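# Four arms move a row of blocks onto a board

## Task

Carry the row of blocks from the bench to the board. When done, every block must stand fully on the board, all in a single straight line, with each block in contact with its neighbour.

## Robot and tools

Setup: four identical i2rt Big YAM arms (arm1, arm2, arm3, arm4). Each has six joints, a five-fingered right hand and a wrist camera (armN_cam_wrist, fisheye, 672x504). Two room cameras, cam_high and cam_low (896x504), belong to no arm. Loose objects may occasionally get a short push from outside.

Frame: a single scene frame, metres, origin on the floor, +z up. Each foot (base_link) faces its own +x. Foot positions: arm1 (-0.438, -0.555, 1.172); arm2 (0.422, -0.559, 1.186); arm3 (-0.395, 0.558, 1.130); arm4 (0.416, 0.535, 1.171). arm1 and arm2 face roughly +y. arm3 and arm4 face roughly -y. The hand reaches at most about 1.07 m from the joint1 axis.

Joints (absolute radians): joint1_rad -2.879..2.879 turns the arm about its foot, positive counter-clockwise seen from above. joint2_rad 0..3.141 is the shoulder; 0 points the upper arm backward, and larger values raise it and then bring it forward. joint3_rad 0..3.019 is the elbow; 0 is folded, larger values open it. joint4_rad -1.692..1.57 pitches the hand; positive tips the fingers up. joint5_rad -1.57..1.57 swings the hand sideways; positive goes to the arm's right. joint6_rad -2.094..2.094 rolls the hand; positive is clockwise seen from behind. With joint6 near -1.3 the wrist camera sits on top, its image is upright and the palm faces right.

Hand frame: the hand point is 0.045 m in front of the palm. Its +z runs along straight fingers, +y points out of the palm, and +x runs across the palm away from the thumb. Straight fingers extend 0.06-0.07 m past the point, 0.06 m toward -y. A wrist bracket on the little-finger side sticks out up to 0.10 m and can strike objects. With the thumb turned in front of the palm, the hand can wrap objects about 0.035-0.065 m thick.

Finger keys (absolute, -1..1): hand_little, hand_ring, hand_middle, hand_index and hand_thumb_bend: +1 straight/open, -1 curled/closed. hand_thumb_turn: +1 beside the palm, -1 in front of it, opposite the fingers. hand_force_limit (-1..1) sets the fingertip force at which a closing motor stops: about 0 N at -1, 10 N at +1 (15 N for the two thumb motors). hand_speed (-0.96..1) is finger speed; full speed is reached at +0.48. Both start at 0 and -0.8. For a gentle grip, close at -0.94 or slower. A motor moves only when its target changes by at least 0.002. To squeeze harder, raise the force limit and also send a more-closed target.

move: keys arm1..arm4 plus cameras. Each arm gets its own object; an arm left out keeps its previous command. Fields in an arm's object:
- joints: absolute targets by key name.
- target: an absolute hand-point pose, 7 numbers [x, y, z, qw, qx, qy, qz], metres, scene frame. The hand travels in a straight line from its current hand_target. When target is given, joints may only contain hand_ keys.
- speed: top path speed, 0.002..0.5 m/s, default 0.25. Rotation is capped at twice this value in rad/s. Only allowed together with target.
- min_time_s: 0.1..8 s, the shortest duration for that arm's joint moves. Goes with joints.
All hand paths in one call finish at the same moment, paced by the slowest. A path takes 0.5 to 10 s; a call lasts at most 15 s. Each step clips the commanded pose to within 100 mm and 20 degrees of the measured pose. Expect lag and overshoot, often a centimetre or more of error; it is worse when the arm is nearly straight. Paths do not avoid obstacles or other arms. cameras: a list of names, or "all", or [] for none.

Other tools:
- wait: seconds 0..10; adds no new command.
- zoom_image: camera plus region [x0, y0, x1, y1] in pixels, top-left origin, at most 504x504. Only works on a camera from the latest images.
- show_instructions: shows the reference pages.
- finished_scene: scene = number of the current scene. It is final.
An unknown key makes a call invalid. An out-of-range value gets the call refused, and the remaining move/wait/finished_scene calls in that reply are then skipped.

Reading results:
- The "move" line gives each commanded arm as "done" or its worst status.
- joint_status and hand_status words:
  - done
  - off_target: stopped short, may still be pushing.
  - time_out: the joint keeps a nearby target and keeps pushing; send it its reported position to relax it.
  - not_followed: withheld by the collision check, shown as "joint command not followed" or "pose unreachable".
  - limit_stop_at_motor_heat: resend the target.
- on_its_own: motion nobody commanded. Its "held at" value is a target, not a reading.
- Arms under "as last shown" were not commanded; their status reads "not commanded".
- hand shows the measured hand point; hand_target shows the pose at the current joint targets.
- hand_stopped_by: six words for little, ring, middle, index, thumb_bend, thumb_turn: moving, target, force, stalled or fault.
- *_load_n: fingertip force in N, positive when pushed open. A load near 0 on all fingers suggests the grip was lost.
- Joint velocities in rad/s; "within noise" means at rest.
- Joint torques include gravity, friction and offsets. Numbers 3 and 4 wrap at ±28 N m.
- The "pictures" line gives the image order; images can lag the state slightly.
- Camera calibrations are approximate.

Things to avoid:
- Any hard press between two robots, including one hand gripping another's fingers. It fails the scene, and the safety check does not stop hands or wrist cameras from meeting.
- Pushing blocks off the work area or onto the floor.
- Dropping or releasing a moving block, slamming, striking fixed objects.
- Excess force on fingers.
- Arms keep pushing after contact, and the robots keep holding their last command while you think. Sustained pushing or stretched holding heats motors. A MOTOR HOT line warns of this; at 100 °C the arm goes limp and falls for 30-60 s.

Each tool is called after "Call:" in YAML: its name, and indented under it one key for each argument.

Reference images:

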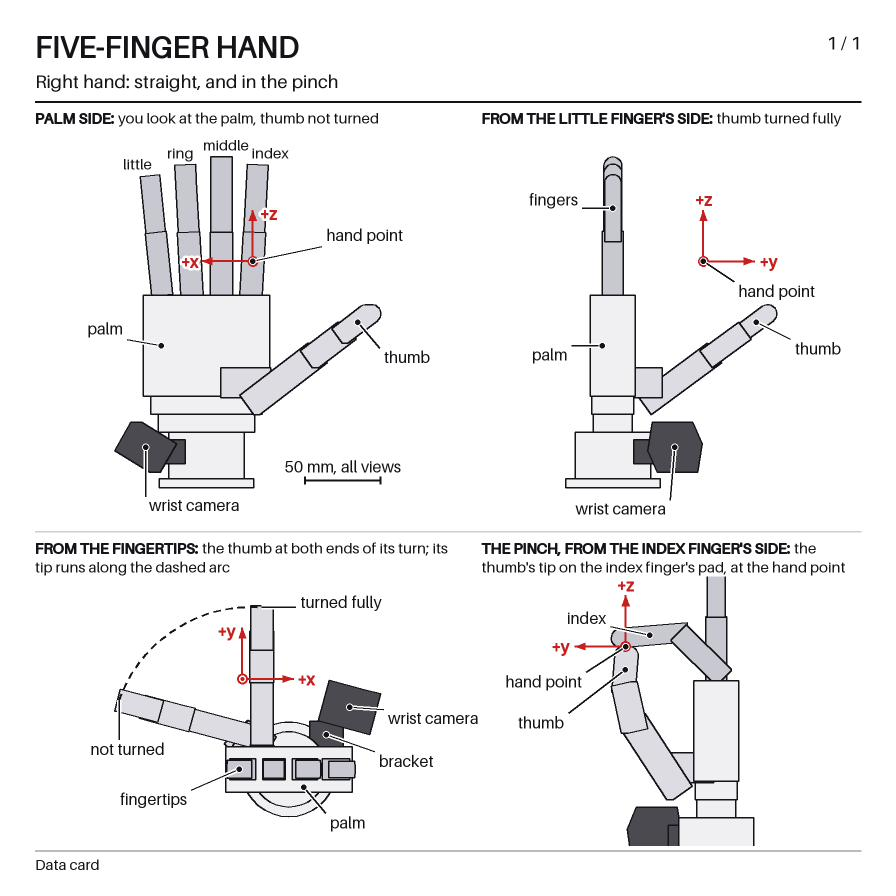

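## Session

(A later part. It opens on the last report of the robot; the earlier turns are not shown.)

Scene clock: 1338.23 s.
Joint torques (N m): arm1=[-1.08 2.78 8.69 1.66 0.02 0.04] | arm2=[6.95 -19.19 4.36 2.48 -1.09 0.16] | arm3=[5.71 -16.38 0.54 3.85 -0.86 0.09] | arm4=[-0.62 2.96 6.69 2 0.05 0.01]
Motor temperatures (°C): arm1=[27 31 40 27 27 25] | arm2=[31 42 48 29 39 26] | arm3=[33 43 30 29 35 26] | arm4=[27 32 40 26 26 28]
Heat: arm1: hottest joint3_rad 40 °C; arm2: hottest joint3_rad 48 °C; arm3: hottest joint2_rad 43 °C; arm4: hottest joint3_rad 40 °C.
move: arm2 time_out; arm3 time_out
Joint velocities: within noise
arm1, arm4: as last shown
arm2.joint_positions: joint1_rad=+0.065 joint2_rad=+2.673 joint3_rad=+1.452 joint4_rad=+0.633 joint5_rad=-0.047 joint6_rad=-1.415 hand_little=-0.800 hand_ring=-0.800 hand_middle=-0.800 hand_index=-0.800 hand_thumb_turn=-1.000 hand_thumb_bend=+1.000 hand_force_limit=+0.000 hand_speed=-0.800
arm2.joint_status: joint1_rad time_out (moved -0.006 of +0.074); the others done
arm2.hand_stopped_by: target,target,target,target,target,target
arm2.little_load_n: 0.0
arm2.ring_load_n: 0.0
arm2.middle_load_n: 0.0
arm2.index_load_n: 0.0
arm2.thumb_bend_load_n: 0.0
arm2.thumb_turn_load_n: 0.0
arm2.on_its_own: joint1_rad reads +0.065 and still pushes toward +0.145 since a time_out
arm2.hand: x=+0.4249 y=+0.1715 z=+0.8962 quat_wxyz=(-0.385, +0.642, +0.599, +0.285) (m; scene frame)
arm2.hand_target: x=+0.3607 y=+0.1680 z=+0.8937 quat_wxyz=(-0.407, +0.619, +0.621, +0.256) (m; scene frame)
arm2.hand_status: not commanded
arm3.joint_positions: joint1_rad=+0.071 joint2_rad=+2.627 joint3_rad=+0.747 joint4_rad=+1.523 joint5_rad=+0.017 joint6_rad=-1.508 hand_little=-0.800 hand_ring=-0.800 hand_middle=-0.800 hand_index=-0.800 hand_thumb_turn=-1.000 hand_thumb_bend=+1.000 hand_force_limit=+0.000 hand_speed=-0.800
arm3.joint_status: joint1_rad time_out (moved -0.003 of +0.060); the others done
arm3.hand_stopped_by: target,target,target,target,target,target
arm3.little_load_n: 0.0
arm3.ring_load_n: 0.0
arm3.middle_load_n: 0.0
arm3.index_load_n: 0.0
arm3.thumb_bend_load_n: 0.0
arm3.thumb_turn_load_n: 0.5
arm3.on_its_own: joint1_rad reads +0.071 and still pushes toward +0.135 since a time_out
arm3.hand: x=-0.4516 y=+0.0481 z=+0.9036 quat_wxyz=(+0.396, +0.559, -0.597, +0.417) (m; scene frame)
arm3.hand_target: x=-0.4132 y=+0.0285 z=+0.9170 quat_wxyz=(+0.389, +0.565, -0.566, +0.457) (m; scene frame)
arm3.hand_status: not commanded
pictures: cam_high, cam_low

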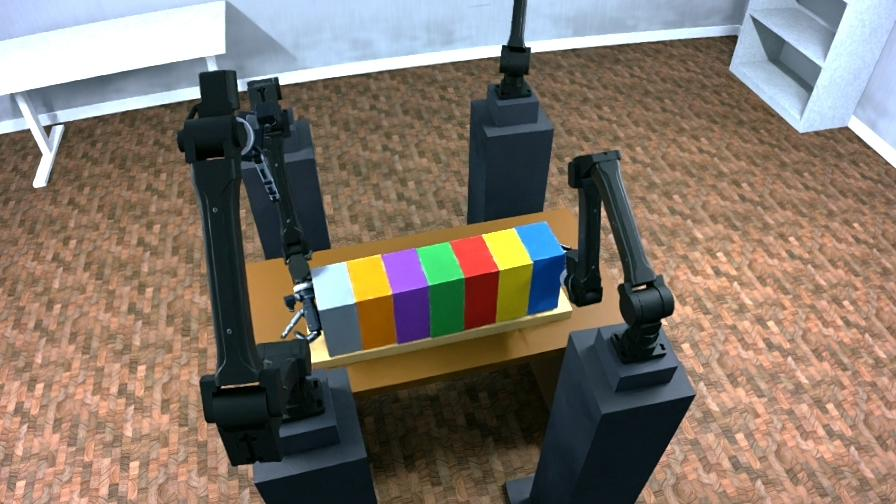

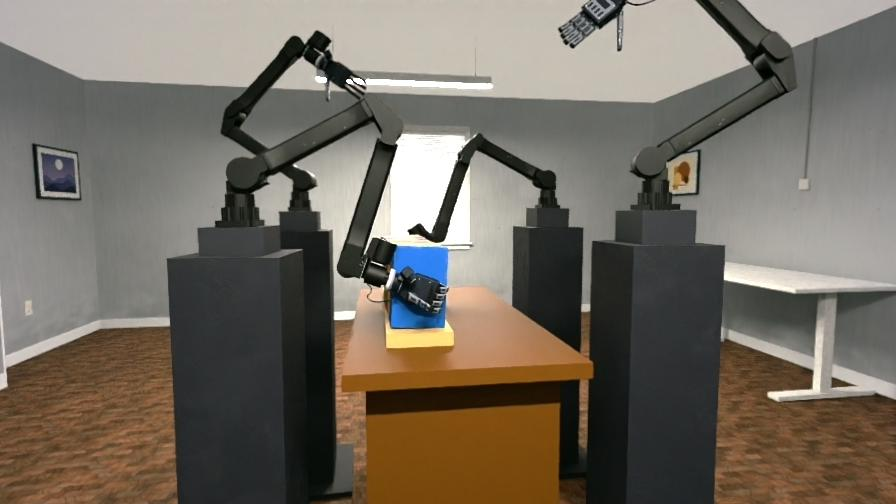

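Call:
move:
  arm2: {"joints":{"joint1_rad":0.10,"joint5_rad":-0.058},"min_time_s":3}
  arm3: {"joints":{"joint1_rad":0.10,"joint5_rad":0.006},"min_time_s":3}
  cameras: ["cam_high","cam_low"]

Call:
zoom_image:
  camera: "cam_high"
  region: [300, 210, 590, 380]

Call:
zoom_image:
  camera: "cam_low"
  region: [384, 315, 454, 350]

Scene clock: 1347.53 s.
Joint torques (N m): arm1=[-0.85 2.96 8.69 1.66 0.04 0.02] | arm2=[3.66 -19.14 4.36 2.5 -0.38 0.09] | arm3=[3.14 -17.2 0.83 3.56 -0.42 0.17] | arm4=[-0.56 2.84 6.76 1.99 0.06 0]
Motor temperatures (°C): arm1=[27 31 40 27 27 25] | arm2=[31 42 46 29 38 26] | arm3=[33 43 29 29 34 26] | arm4=[27 32 40 26 26 28]
Heat: arm1: hottest joint3_rad 40 °C; arm2: hottest joint3_rad 46 °C; arm3: hottest joint2_rad 43 °C; arm4: hottest joint3_rad 40 °C.
move: arm2 done; arm3 done
Joint velocities: within noise
arm1, arm4: as last shown
arm2.joint_positions: joint1_rad=+0.061 joint2_rad=+2.673 joint3_rad=+1.452 joint4_rad=+0.633 joint5_rad=-0.047 joint6_rad=-1.407 hand_little=-0.800 hand_ring=-0.800 hand_middle=-0.800 hand_index=-0.800 hand_thumb_turn=-1.000 hand_thumb_bend=+1.000 hand_force_limit=+0.000 hand_speed=-0.800
arm2.joint_status: all done
arm2.hand_stopped_by: target,target,target,target,target,target
arm2.little_load_n: 0.0
arm2.ring_load_n: 0.0
arm2.middle_load_n: 0.0
arm2.index_load_n: 0.0
arm2.thumb_bend_load_n: 0.0
arm2.thumb_turn_load_n: 0.0
arm2.hand: x=+0.4279 y=+0.1712 z=+0.8959 quat_wxyz=(-0.386, +0.645, +0.595, +0.284) (m; scene frame)
arm2.hand_target: x=+0.3969 y=+0.1698 z=+0.8942 quat_wxyz=(-0.397, +0.636, +0.604, +0.271) (m; scene frame)
arm2.hand_status: not commanded
arm3.joint_positions: joint1_rad=+0.067 joint2_rad=+2.627 joint3_rad=+0.748 joint4_rad=+1.524 joint5_rad=+0.017 joint6_rad=-1.508 hand_little=-0.800 hand_ring=-0.800 hand_middle=-0.800 hand_index=-0.800 hand_thumb_turn=-1.000 hand_thumb_bend=+1.000 hand_force_limit=+0.000 hand_speed=-0.800
arm3.joint_status: all done
arm3.hand_stopped_by: target,target,target,target,target,target
arm3.little_load_n: 0.0
arm3.ring_load_n: 0.0
arm3.middle_load_n: 0.0
arm3.index_load_n: 0.0
arm3.thumb_bend_load_n: 0.0
arm3.thumb_turn_load_n: 0.5
arm3.hand: x=-0.4537 y=+0.0479 z=+0.9040 quat_wxyz=(+0.398, +0.558, -0.598, +0.416) (m; scene frame)
arm3.hand_target: x=-0.4337 y=+0.0300 z=+0.9171 quat_wxyz=(+0.400, +0.553, -0.579, +0.447) (m; scene frame)
arm3.hand_status: not commanded
pictures: cam_high, cam_low

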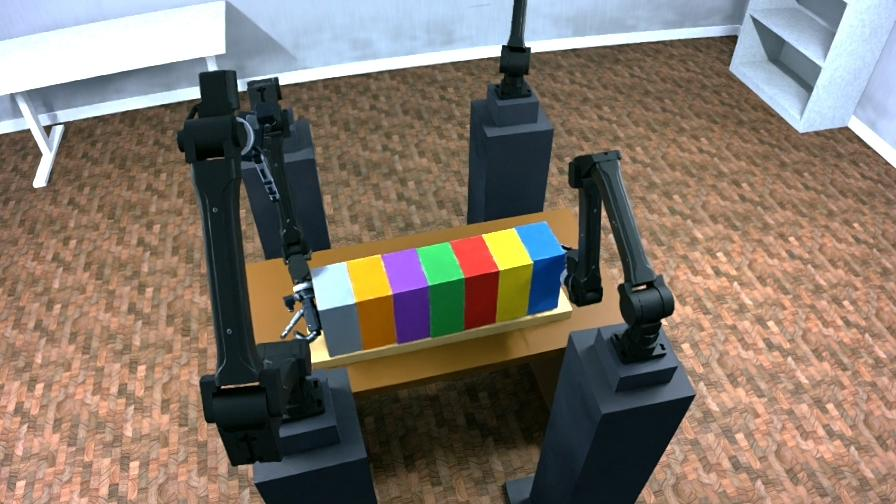

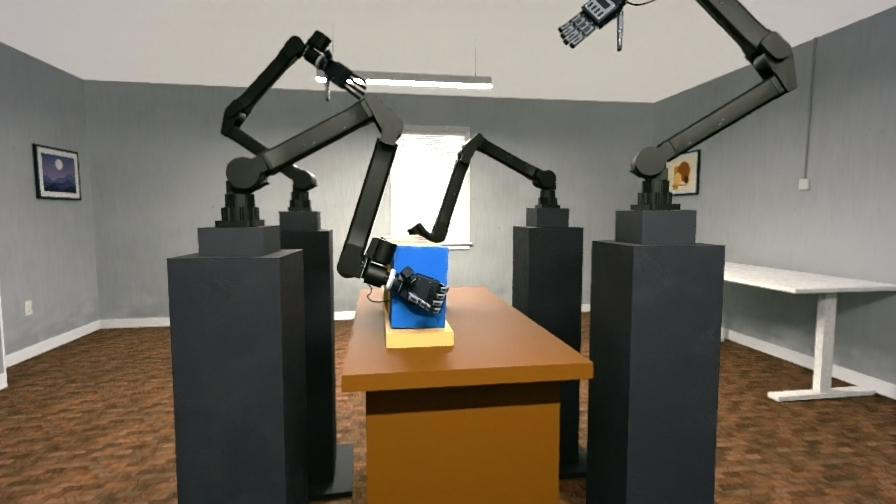

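Scaled by 1.738 from the camera's 896x504 image, which has a finer 1280x720 frame.

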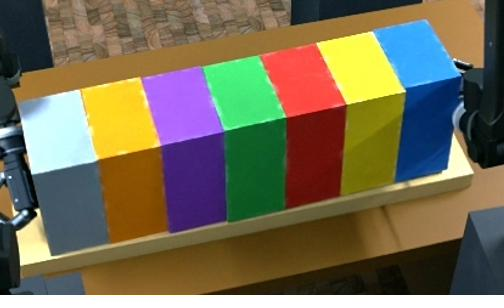

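Scaled by 7.200 from the camera's 896x504 image, which has a finer 1280x720 frame.

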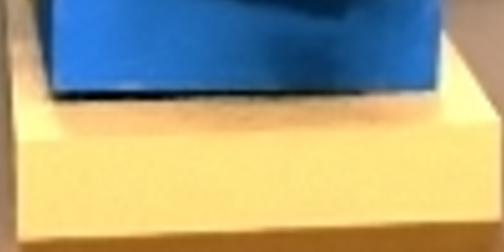

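Call:
move:
  arm2: {"joints":{"joint1_rad":0.06,"joint5_rad":-0.047},"min_time_s":4}
  arm3: {"joints":{"joint1_rad":0.067,"joint5_rad":0.015},"min_time_s":4}
  cameras: ["cam_high","cam_low"]

Call:
zoom_image:
  camera: "cam_high"
  region: [300, 210, 590, 380]

Call:
zoom_image:
  camera: "cam_low"
  region: [384, 315, 454, 350]

Scene clock: 1358.57 s.
Joint torques (N m): arm1=[-0.73 3.02 8.55 1.65 0.03 0.01] | arm2=[0.85 -19.19 4.36 2.5 0.08 0.05] | arm3=[0.62 -16.97 0.01 3.11 -0.07 0.08] | arm4=[-0.5 3.02 6.72 1.96 0.06 0.01]
Motor temperatures (°C): arm1=[27 31 40 27 27 25] | arm2=[31 42 45 29 36 26] | arm3=[32 43 29 29 33 26] | arm4=[27 32 40 26 26 28]
Heat: arm1: hottest joint3_rad 40 °C; arm2: hottest joint3_rad 45 °C; arm3: hottest joint2_rad 43 °C; arm4: hottest joint3_rad 40 °C.
move: arm2 done; arm3 done
Joint velocities: within noise
arm1, arm4: as last shown
arm2.joint_positions: joint1_rad=+0.056 joint2_rad=+2.673 joint3_rad=+1.452 joint4_rad=+0.633 joint5_rad=-0.047 joint6_rad=-1.402 hand_little=-0.800 hand_ring=-0.800 hand_middle=-0.800 hand_index=-0.800 hand_thumb_turn=-1.000 hand_thumb_bend=+1.000 hand_force_limit=+0.000 hand_speed=-0.800
arm2.joint_status: all done
arm2.hand_stopped_by: target,target,target,target,target,target
arm2.little_load_n: 0.0
arm2.ring_load_n: 0.0
arm2.middle_load_n: 0.0
arm2.index_load_n: 0.0
arm2.thumb_bend_load_n: 0.0
arm2.thumb_turn_load_n: 0.0
arm2.hand: x=+0.4313 y=+0.1710 z=+0.8957 quat_wxyz=(-0.386, +0.648, +0.592, +0.284) (m; scene frame)
arm2.hand_target: x=+0.4280 y=+0.1699 z=+0.8945 quat_wxyz=(-0.388, +0.650, +0.589, +0.282) (m; scene frame)
arm2.hand_status: not commanded
arm3.joint_positions: joint1_rad=+0.063 joint2_rad=+2.627 joint3_rad=+0.754 joint4_rad=+1.533 joint5_rad=+0.017 joint6_rad=-1.507 hand_little=-0.800 hand_ring=-0.800 hand_middle=-0.800 hand_index=-0.800 hand_thumb_turn=-1.000 hand_thumb_bend=+1.000 hand_force_limit=+0.000 hand_speed=-0.800
arm3.joint_status: all done
arm3.hand_stopped_by: target,target,target,target,target,target
arm3.little_load_n: 0.0
arm3.ring_load_n: 0.0
arm3.middle_load_n: 0.0
arm3.index_load_n: 0.0
arm3.thumb_bend_load_n: 0.0
arm3.thumb_turn_load_n: 0.0
arm3.hand: x=-0.4558 y=+0.0443 z=+0.9067 quat_wxyz=(+0.402, +0.553, -0.596, +0.420) (m; scene frame)
arm3.hand_target: x=-0.4529 y=+0.0321 z=+0.9172 quat_wxyz=(+0.410, +0.541, -0.590, +0.438) (m; scene frame)
arm3.hand_status: not commanded
arm4.ring_load_n: -0.5
pictures: cam_high, cam_low

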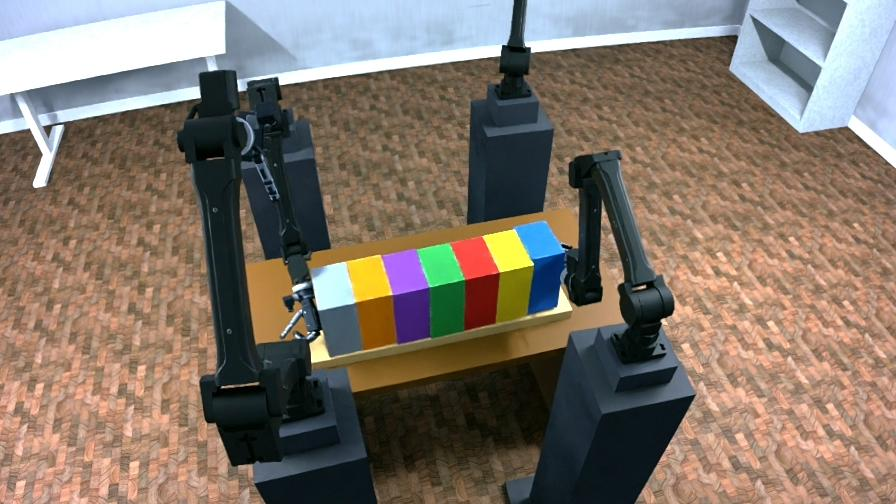

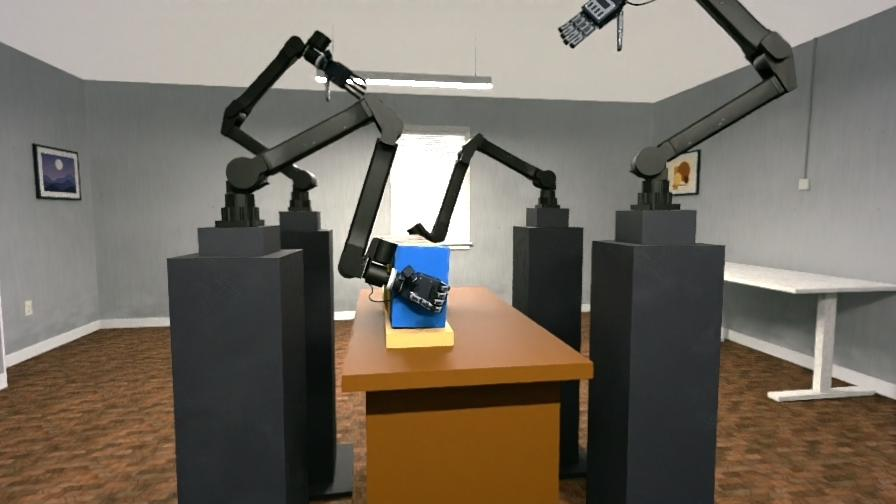

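Scaled by 1.738 from the camera's 896x504 image, which has a finer 1280x720 frame.

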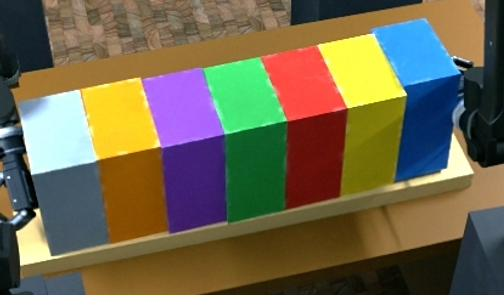

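Scaled by 7.200 from the camera's 896x504 image, which has a finer 1280x720 frame.

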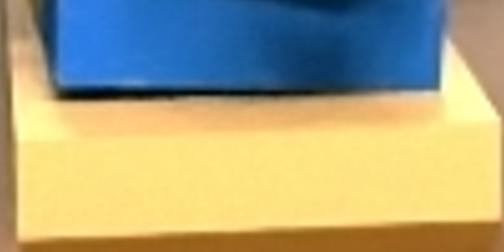

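Call:
move:
  arm2: {"joints":{"joint1_rad":-0.01},"min_time_s":3}
  arm3: {"joints":{"joint1_rad":-0.01},"min_time_s":3}
  cameras: ["cam_high","cam_low","arm4_cam_wrist","arm1_cam_wrist"]

Call:
zoom_image:
  camera: "cam_high"
  region: [300, 210, 590, 380]

Call:
zoom_image:
  camera: "cam_low"
  region: [384, 315, 454, 350]

Call:
zoom_image:
  camera: "arm4_cam_wrist"
  region: [250, 220, 530, 350]

Call:
zoom_image:
  camera: "arm1_cam_wrist"
  region: [240, 80, 490, 260]

Scene clock: 1373.13 s.
Joint torques (N m): arm1=[-0.91 3.08 8.65 1.65 0.04 0.01] | arm2=[-0.09 -19.14 4.37 2.5 0.07 0.02] | arm3=[-1.08 -17.03 -0.12 2.86 -0.09 0.09] | arm4=[-0.56 2.9 6.76 1.98 0.06 -0.01]
Motor temperatures (°C): arm1=[27 31 40 27 27 25] | arm2=[30 43 43 29 34 26] | arm3=[32 43 29 29 32 26] | arm4=[27 32 40 26 26 28]
Heat: arm1: hottest joint3_rad 40 °C; arm2: hottest joint2_rad 43 °C; arm3: hottest joint2_rad 43 °C; arm4: hottest joint3_rad 40 °C.
move: arm2 done; arm3 done
Joint velocities: within noise
arm1, arm4: as last shown
arm2.joint_positions: joint1_rad=-0.001 joint2_rad=+2.673 joint3_rad=+1.452 joint4_rad=+0.633 joint5_rad=-0.047 joint6_rad=-1.399 hand_little=-0.800 hand_ring=-0.800 hand_middle=-0.800 hand_index=-0.800 hand_thumb_turn=-1.000 hand_thumb_bend=+1.000 hand_force_limit=+0.000 hand_speed=-0.800
arm2.joint_status: all done
arm2.hand_stopped_by: target,target,target,target,target,target
arm2.little_load_n: 0.0
arm2.ring_load_n: 0.5
arm2.middle_load_n: 0.0
arm2.index_load_n: 0.0
arm2.thumb_bend_load_n: 0.0
arm2.thumb_turn_load_n: 0.0
arm2.hand: x=+0.4727 y=+0.1692 z=+0.8956 quat_wxyz=(-0.378, +0.666, +0.572, +0.294) (m; scene frame)
arm2.hand_target: x=+0.4787 y=+0.1678 z=+0.8946 quat_wxyz=(-0.379, +0.670, +0.566, +0.295) (m; scene frame)
arm2.hand_status: not commanded
arm3.joint_positions: joint1_rad=-0.002 joint2_rad=+2.627 joint3_rad=+0.761 joint4_rad=+1.538 joint5_rad=+0.016 joint6_rad=-1.504 hand_little=-0.800 hand_ring=-0.800 hand_middle=-0.800 hand_index=-0.800 hand_thumb_turn=-1.000 hand_thumb_bend=+1.000 hand_force_limit=+0.000 hand_speed=-0.800
arm3.joint_status: all done
arm3.hand_stopped_by: target,target,target,target,target,target
arm3.little_load_n: 0.0
arm3.ring_load_n: 0.0
arm3.middle_load_n: 0.0
arm3.index_load_n: 0.0
arm3.thumb_bend_load_n: 0.0
arm3.thumb_turn_load_n: 0.0
arm3.hand: x=-0.4889 y=+0.0452 z=+0.9088 quat_wxyz=(+0.418, +0.530, -0.612, +0.411) (m; scene frame)
arm3.hand_target: x=-0.4930 y=+0.0381 z=+0.9171 quat_wxyz=(+0.426, +0.518, -0.610, +0.422) (m; scene frame)
arm3.hand_status: not commanded
arm4.ring_load_n: 0.0
pictures: arm1_cam_wrist, arm4_cam_wrist, cam_high, cam_low

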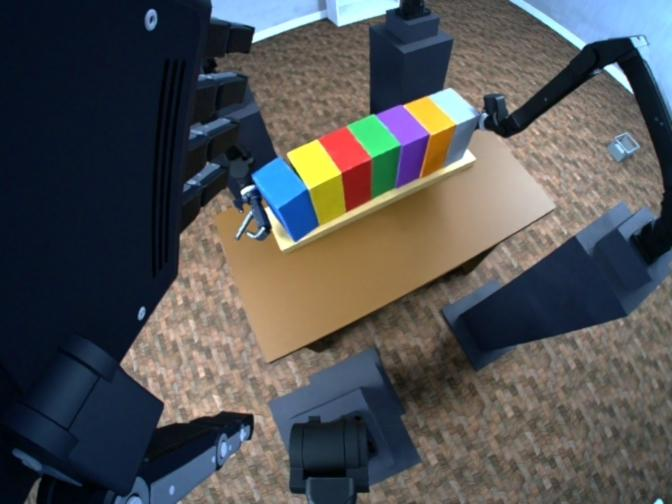

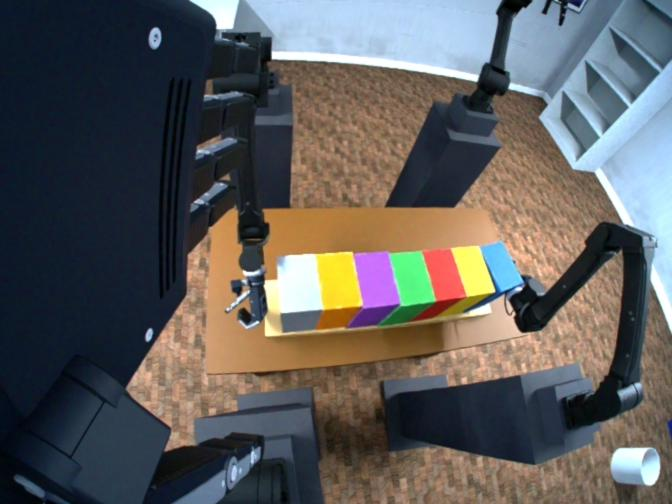

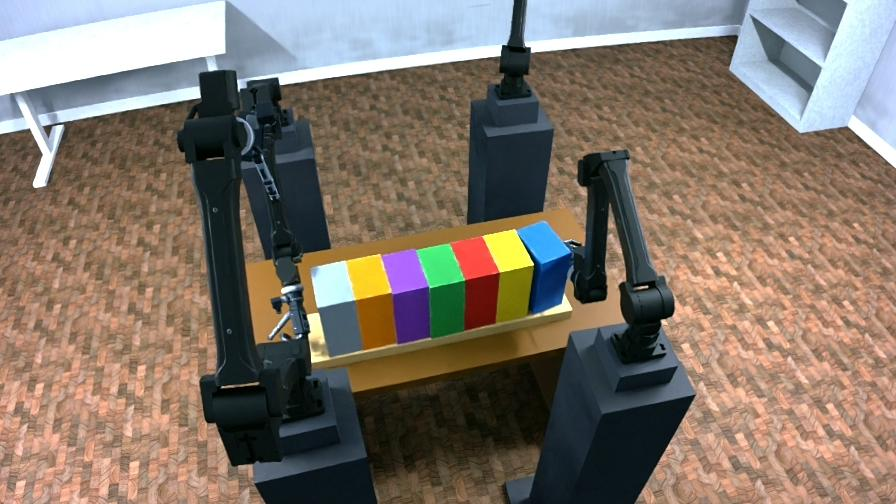

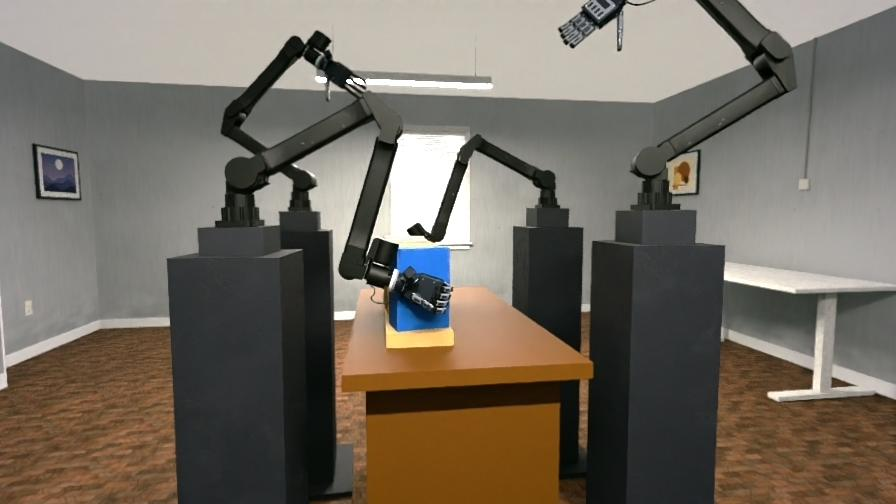

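Scaled by 1.738 from the camera's 896x504 image, which has a finer 1280x720 frame.

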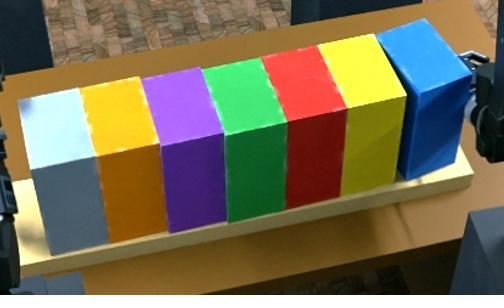

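Scaled by 7.200 from the camera's 896x504 image, which has a finer 1280x720 frame.

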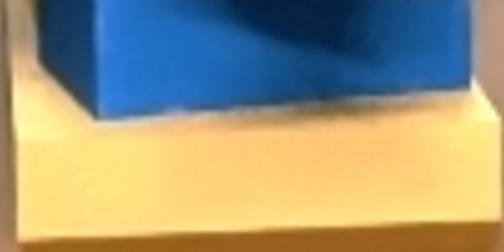

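Scaled by 1.800 from the camera's 672x504 image, which has a finer 960x720 frame.

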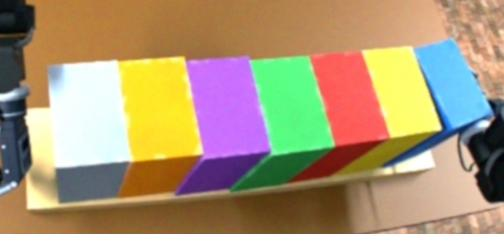

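Scaled by 2.016 from the camera's 672x504 image, which has a finer 960x720 frame.

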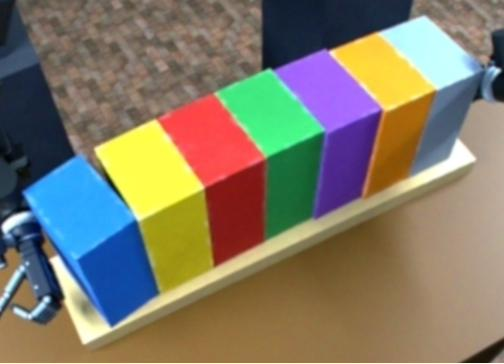

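Call:
move:
  arm2: {"joints":{"joint1_rad":-0.05},"min_time_s":2}
  arm3: {"joints":{"joint1_rad":-0.10},"min_time_s":3}
  cameras: ["cam_high","cam_low","arm3_cam_wrist","arm1_cam_wrist"]

Call:
zoom_image:
  camera: "cam_high"
  region: [450, 210, 590, 340]

Call:
zoom_image:
  camera: "cam_low"
  region: [370, 230, 470, 350]

Call:
zoom_image:
  camera: "arm1_cam_wrist"
  region: [240, 80, 490, 260]

Scene clock: 1406.40 s.
Joint torques (N m): arm1=[-0.85 3.02 8.69 1.69 0.04 0.03] | arm2=[-0.21 -19.14 4.38 2.5 0.07 0.02] | arm3=[-0.91 -16.21 -0.17 3.41 0.01 0.08] | arm4=[-0.62 3.08 6.76 1.95 0.06 0]
Motor temperatures (°C): arm1=[27 31 41 27 27 25] | arm2=[29 43 41 29 32 26] | arm3=[31 43 29 29 31 26] | arm4=[27 32 40 26 26 28]
Heat: arm1: hottest joint3_rad 41 °C; arm2: hottest joint2_rad 43 °C; arm3: hottest joint2_rad 43 °C; arm4: hottest joint3_rad 40 °C.
move: arm2 done; arm3 done
Joint velocities: within noise
arm1.joint_positions: joint1_rad=-0.377 joint2_rad=+0.576 joint3_rad=+1.428 joint4_rad=-1.478 joint5_rad=-0.014 joint6_rad=-1.159 hand_little=+1.000 hand_ring=+1.000 hand_middle=+1.000 hand_index=+1.000 hand_thumb_turn=+1.000 hand_thumb_bend=+1.000 hand_force_limit=+0.000 hand_speed=-0.800
arm1.joint_status: not commanded
arm1.hand_stopped_by: target,target,target,target,target,target
arm1.little_load_n: 0.0
arm1.ring_load_n: 0.0
arm1.middle_load_n: 0.0
arm1.index_load_n: 0.0
arm1.thumb_bend_load_n: 0.0
arm1.thumb_turn_load_n: 0.0
arm1.hand: x=-0.3296 y=-0.4066 z=+1.6531 quat_wxyz=(-0.327, +0.827, +0.329, +0.317) (m; scene frame)
arm1.hand_target: x=-0.3297 y=-0.4069 z=+1.6644 quat_wxyz=(-0.336, +0.821, +0.327, +0.326) (m; scene frame)
arm1.hand_status: not commanded
arm2.joint_positions: joint1_rad=-0.041 joint2_rad=+2.673 joint3_rad=+1.452 joint4_rad=+0.633 joint5_rad=-0.047 joint6_rad=-1.399 hand_little=-0.800 hand_ring=-0.800 hand_middle=-0.800 hand_index=-0.800 hand_thumb_turn=-1.000 hand_thumb_bend=+1.000 hand_force_limit=+0.000 hand_speed=-0.800
arm2.joint_status: all done
arm2.hand_stopped_by: target,target,target,target,target,target
arm2.little_load_n: 0.0
arm2.ring_load_n: 0.0
arm2.middle_load_n: 0.0
arm2.index_load_n: 0.0
arm2.thumb_bend_load_n: 0.0
arm2.thumb_turn_load_n: 0.0
arm2.hand: x=+0.5013 y=+0.1667 z=+0.8956 quat_wxyz=(-0.372, +0.677, +0.559, +0.302) (m; scene frame)
arm2.hand_target: x=+0.5074 y=+0.1650 z=+0.8947 quat_wxyz=(-0.373, +0.681, +0.552, +0.303) (m; scene frame)
arm2.hand_status: not commanded
arm3.joint_positions: joint1_rad=-0.090 joint2_rad=+2.627 joint3_rad=+0.761 joint4_rad=+1.538 joint5_rad=+0.016 joint6_rad=-1.504 hand_little=-0.800 hand_ring=-0.800 hand_middle=-0.800 hand_index=-0.800 hand_thumb_turn=-1.000 hand_thumb_bend=+1.000 hand_force_limit=+0.000 hand_speed=-0.800
arm3.joint_status: all done
arm3.hand_stopped_by: target,target,target,target,target,target
arm3.little_load_n: 0.0
arm3.ring_load_n: 0.0
arm3.middle_load_n: 0.0
arm3.index_load_n: 0.0
arm3.thumb_bend_load_n: 0.0
arm3.thumb_turn_load_n: 0.0
arm3.hand: x=-0.5335 y=+0.0555 z=+0.9086 quat_wxyz=(+0.436, +0.502, -0.635, +0.393) (m; scene frame)
arm3.hand_target: x=-0.5391 y=+0.0490 z=+0.9169 quat_wxyz=(+0.444, +0.490, -0.633, +0.403) (m; scene frame)
arm3.hand_status: not commanded
arm4.joint_positions: joint1_rad=-0.147 joint2_rad=+0.605 joint3_rad=+1.419 joint4_rad=-1.430 joint5_rad=+0.099 joint6_rad=-1.411 hand_little=+1.000 hand_ring=+1.000 hand_middle=+1.000 hand_index=+1.000 hand_thumb_turn=+1.000 hand_thumb_bend=+1.000 hand_force_limit=+0.000 hand_speed=-0.800
arm4.joint_status: not commanded
arm4.hand_stopped_by: target,target,target,target,target,target
arm4.little_load_n: 0.0
arm4.ring_load_n: 0.0
arm4.middle_load_n: 0.0
arm4.index_load_n: 0.0
arm4.thumb_bend_load_n: 0.0
arm4.thumb_turn_load_n: 0.0
arm4.hand: x=+0.3205 y=+0.3419 z=+1.6664 quat_wxyz=(+0.348, +0.519, -0.720, +0.302) (m; scene frame)
arm4.hand_target: x=+0.3205 y=+0.3424 z=+1.6774 quat_wxyz=(+0.356, +0.515, -0.716, +0.310) (m; scene frame)
arm4.hand_status: not commanded
pictures: arm1_cam_wrist, arm3_cam_wrist, cam_high, cam_low
camera_calibration:
arm3_cam_wrist: T_world_to_cam=[[-0.978788, 0.0664663, 0.193796, -0.70311], [-0.0775778, 0.755241, -0.650839, 0.511724], [-0.189622, -0.652068, -0.734065, 0.714838], [0, 0, 0, 1]] pos_world=[-0.512948, 0.126381, 0.994048]

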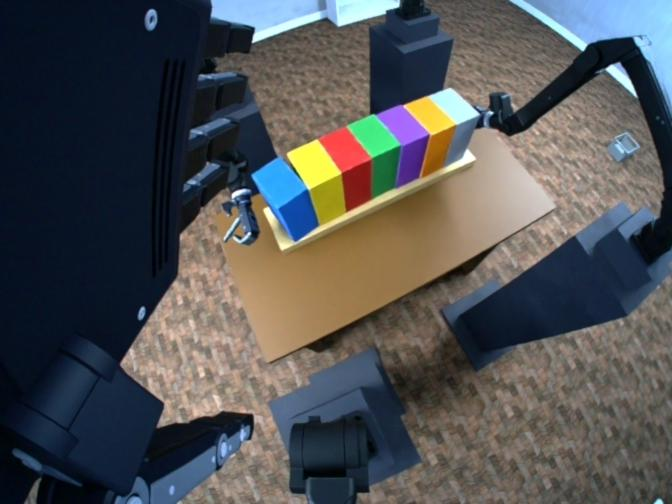

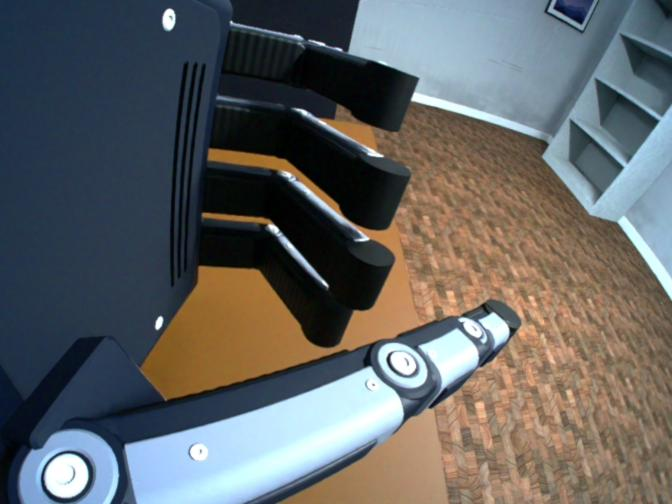

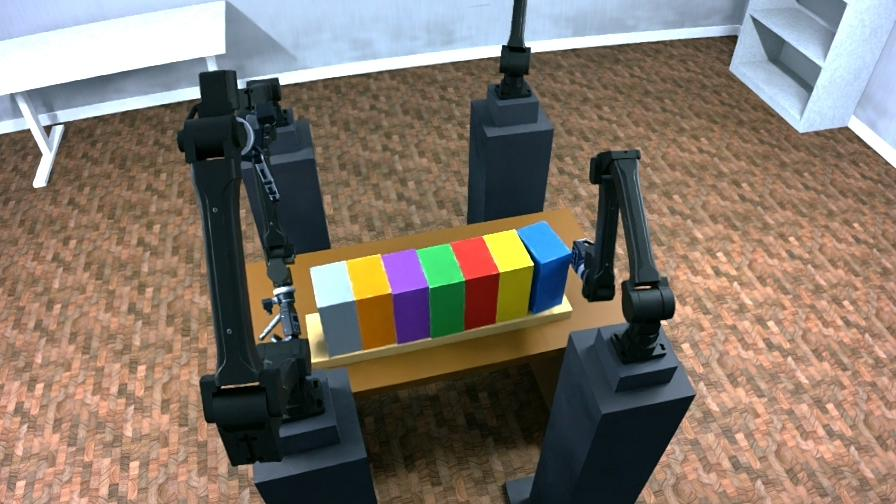

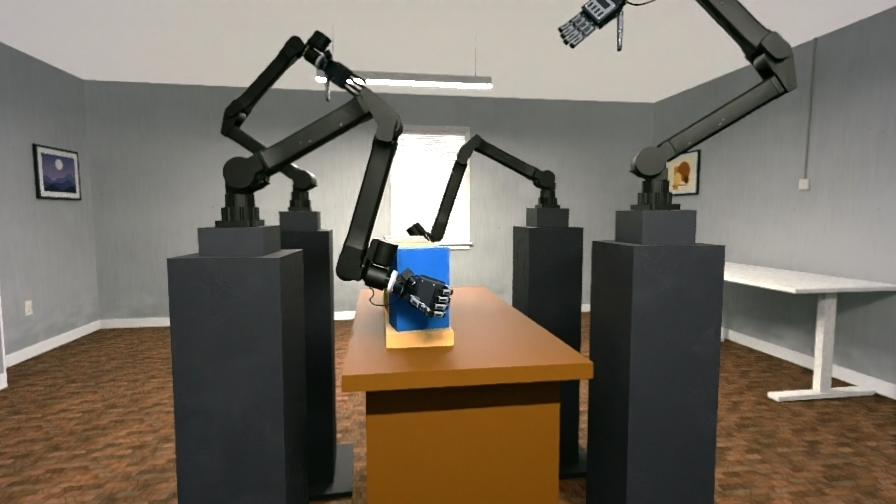

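Scaled by 3.600 from the camera's 896x504 image, which has a finer 1280x720 frame.

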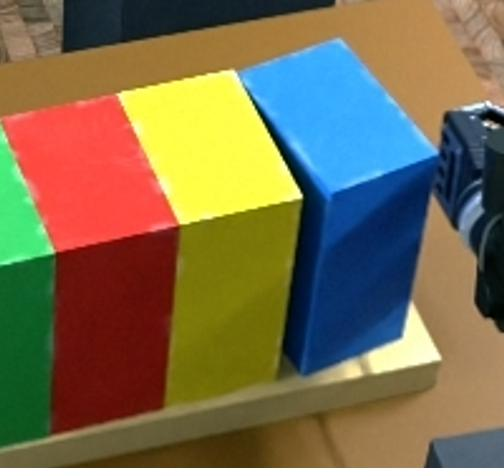

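Scaled by 4.200 from the camera's 896x504 image, which has a finer 1280x720 frame.

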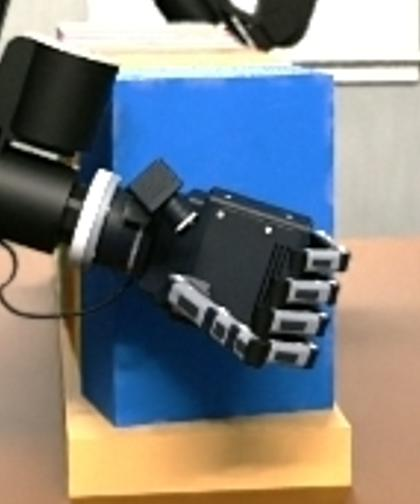

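Scaled by 2.016 from the camera's 672x504 image, which has a finer 960x720 frame.

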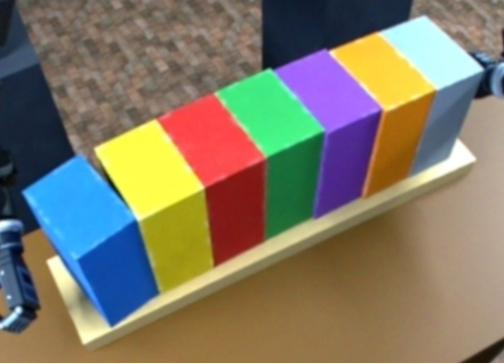

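Call:
move:
  arm3: {"target":[-0.480,0.062,0.895,0.3695,0.6029,-0.6029,0.3695],"speed":0.1}
  arm2: {"target":[0.460,0.160,0.895,-0.3536,0.6124,0.6124,0.3536],"speed":0.1}
  cameras: ["cam_low"]

Scene clock: 1434.90 s.
Joint torques (N m): arm1=[-0.38 2.9 8.61 1.69 0.03 0.04] | arm2=[1.08 -17.03 3.45 3.03 0.19 -0.12] | arm3=[0.32 -17.73 -1.63 1.94 -0.06 -0.2] | arm4=[-0.56 2.96 6.75 2.03 0.06 0.01]
Motor temperatures (°C): arm1=[27 31 41 27 27 25] | arm2=[29 43 40 29 31 26] | arm3=[31 43 29 29 30 26] | arm4=[27 32 40 26 26 28]
Heat: arm1: hottest joint3_rad 41 °C; arm2: hottest joint2_rad 43 °C; arm3: hottest joint2_rad 43 °C; arm4: hottest joint3_rad 40 °C.
move: arm2 off_target; arm3 done
Joint velocities: within noise
arm1, arm4: as last shown
arm2.joint_positions: joint1_rad=+0.039 joint2_rad=+2.680 joint3_rad=+1.427 joint4_rad=+0.732 joint5_rad=+0.031 joint6_rad=-1.540 hand_little=-0.800 hand_ring=-0.800 hand_middle=-0.800 hand_index=-0.800 hand_thumb_turn=-1.000 hand_thumb_bend=+1.000 hand_force_limit=+0.000 hand_speed=-0.800
arm2.joint_status: not commanded
arm2.hand_stopped_by: target,target,target,target,target,target
arm2.little_load_n: 0.0
arm2.ring_load_n: 0.0
arm2.middle_load_n: 0.0
arm2.index_load_n: 0.0
arm2.thumb_bend_load_n: 0.0
arm2.thumb_turn_load_n: 0.0
arm2.hand: x=+0.4639 y=+0.1727 z=+0.9124 quat_wxyz=(-0.361, +0.613, +0.605, +0.358) (m; scene frame)
arm2.hand_target: x=+0.4600 y=+0.1598 z=+0.8953 quat_wxyz=(-0.354, +0.612, +0.612, +0.353) (m; scene frame)
arm2.hand_status: off_target (0.022 m and 1.3 deg from the pose sent, 0.042 m and 11.5 deg at the start)
arm3.joint_positions: joint1_rad=-0.020 joint2_rad=+2.583 joint3_rad=+0.726 joint4_rad=+1.380 joint5_rad=-0.061 joint6_rad=-1.594 hand_little=-0.800 hand_ring=-0.800 hand_middle=-0.800 hand_index=-0.800 hand_thumb_turn=-1.000 hand_thumb_bend=+1.000 hand_force_limit=+0.000 hand_speed=-0.800
arm3.joint_status: not commanded
arm3.hand_stopped_by: target,target,target,target,target,target
arm3.little_load_n: 0.0
arm3.ring_load_n: 0.0
arm3.middle_load_n: 0.0
arm3.index_load_n: 0.0
arm3.thumb_bend_load_n: 0.0
arm3.thumb_turn_load_n: 0.5
arm3.hand: x=-0.4848 y=+0.0626 z=+0.8915 quat_wxyz=(+0.372, +0.595, -0.609, +0.371) (m; scene frame)
arm3.hand_target: x=-0.4801 y=+0.0621 z=+0.8950 quat_wxyz=(+0.370, +0.603, -0.603, +0.370) (m; scene frame)
arm3.hand_status: done (0.006 m and 1.2 deg from the pose sent, 0.056 m and 14.5 deg at the start)
pictures: cam_low

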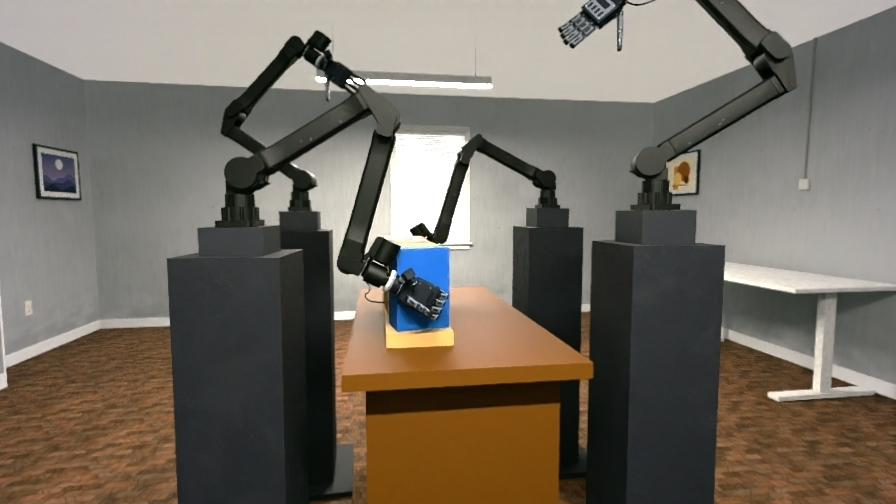

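Call:
move:
  arm3: {"target":[-0.445,0.070,0.900,0.3695,0.6029,-0.6029,0.3695],"speed":0.03}
  cameras: ["cam_low","cam_high"]

Call:
zoom_image:
  camera: "cam_high"
  region: [450, 210, 590, 340]

Call:
zoom_image:
  camera: "cam_low"
  region: [370, 230, 470, 350]

Scene clock: 1444.70 s.
Joint torques (N m): arm1=[-0.73 2.96 8.55 1.65 0.04 0.04] | arm2=[1.08 -17.08 3.45 3.04 0.19 -0.13] | arm3=[2.26 -17.79 -1.63 2.73 -0.03 0.11] | arm4=[-0.56 3.02 6.75 1.98 0.06 0]
Motor temperatures (°C): arm1=[27 31 41 27 27 25] | arm2=[29 42 40 29 31 26] | arm3=[31 43 29 29 30 26] | arm4=[27 32 40 26 26 28]
Heat: arm1: hottest joint3_rad 41 °C; arm2: hottest joint2_rad 42 °C; arm3: hottest joint2_rad 43 °C; arm4: hottest joint3_rad 40 °C.
move: arm3 off_target
Joint velocities: within noise
arm1, arm2, arm4: as last shown
arm2.ring_load_n: 0.5
arm2.hand: x=+0.4639 y=+0.1727 z=+0.9124 quat_wxyz=(-0.360, +0.613, +0.605, +0.358) (m; scene frame)
arm3.joint_positions: joint1_rad=+0.067 joint2_rad=+2.579 joint3_rad=+0.696 joint4_rad=+1.379 joint5_rad=+0.029 joint6_rad=-1.572 hand_little=-0.800 hand_ring=-0.800 hand_middle=-0.800 hand_index=-0.800 hand_thumb_turn=-1.000 hand_thumb_bend=+1.000 hand_force_limit=+0.000 hand_speed=-0.800
arm3.joint_status: not commanded
arm3.hand_stopped_by: target,target,target,target,target,target
arm3.little_load_n: 0.0
arm3.ring_load_n: 0.0
arm3.middle_load_n: 0.0
arm3.index_load_n: 0.0
arm3.thumb_bend_load_n: 0.0
arm3.thumb_turn_load_n: 0.0
arm3.hand: x=-0.4585 y=+0.0760 z=+0.8911 quat_wxyz=(+0.371, +0.603, -0.611, +0.355) (m; scene frame)
arm3.hand_target: x=-0.4451 y=+0.0702 z=+0.8997 quat_wxyz=(+0.369, +0.603, -0.603, +0.369) (m; scene frame)
arm3.hand_status: off_target (0.017 m and 1.9 deg from the pose sent, 0.041 m and 1.2 deg at the start)
pictures: cam_high, cam_low

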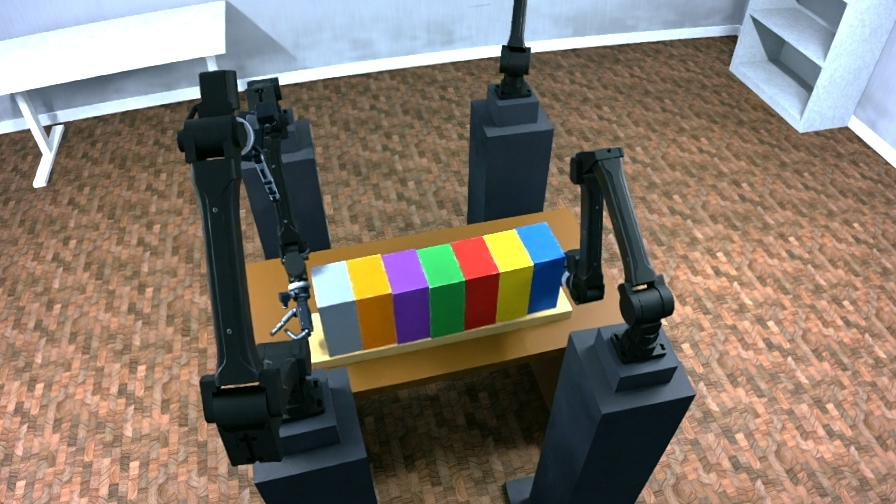

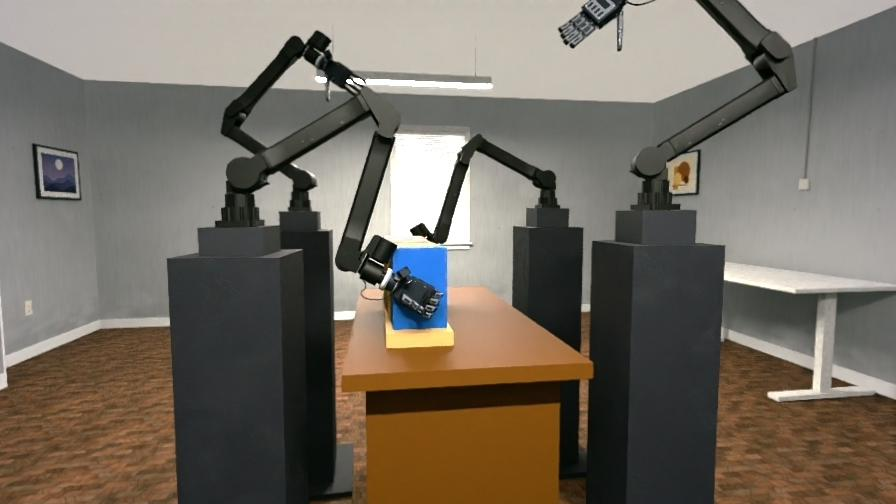

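Scaled by 3.600 from the camera's 896x504 image, which has a finer 1280x720 frame.

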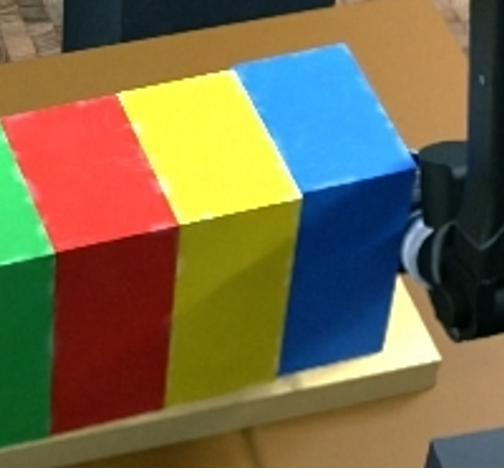

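Scaled by 4.200 from the camera's 896x504 image, which has a finer 1280x720 frame.

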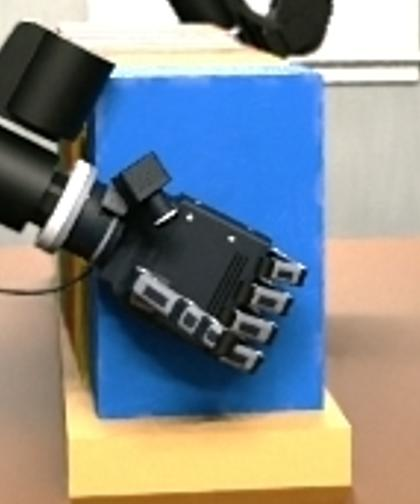

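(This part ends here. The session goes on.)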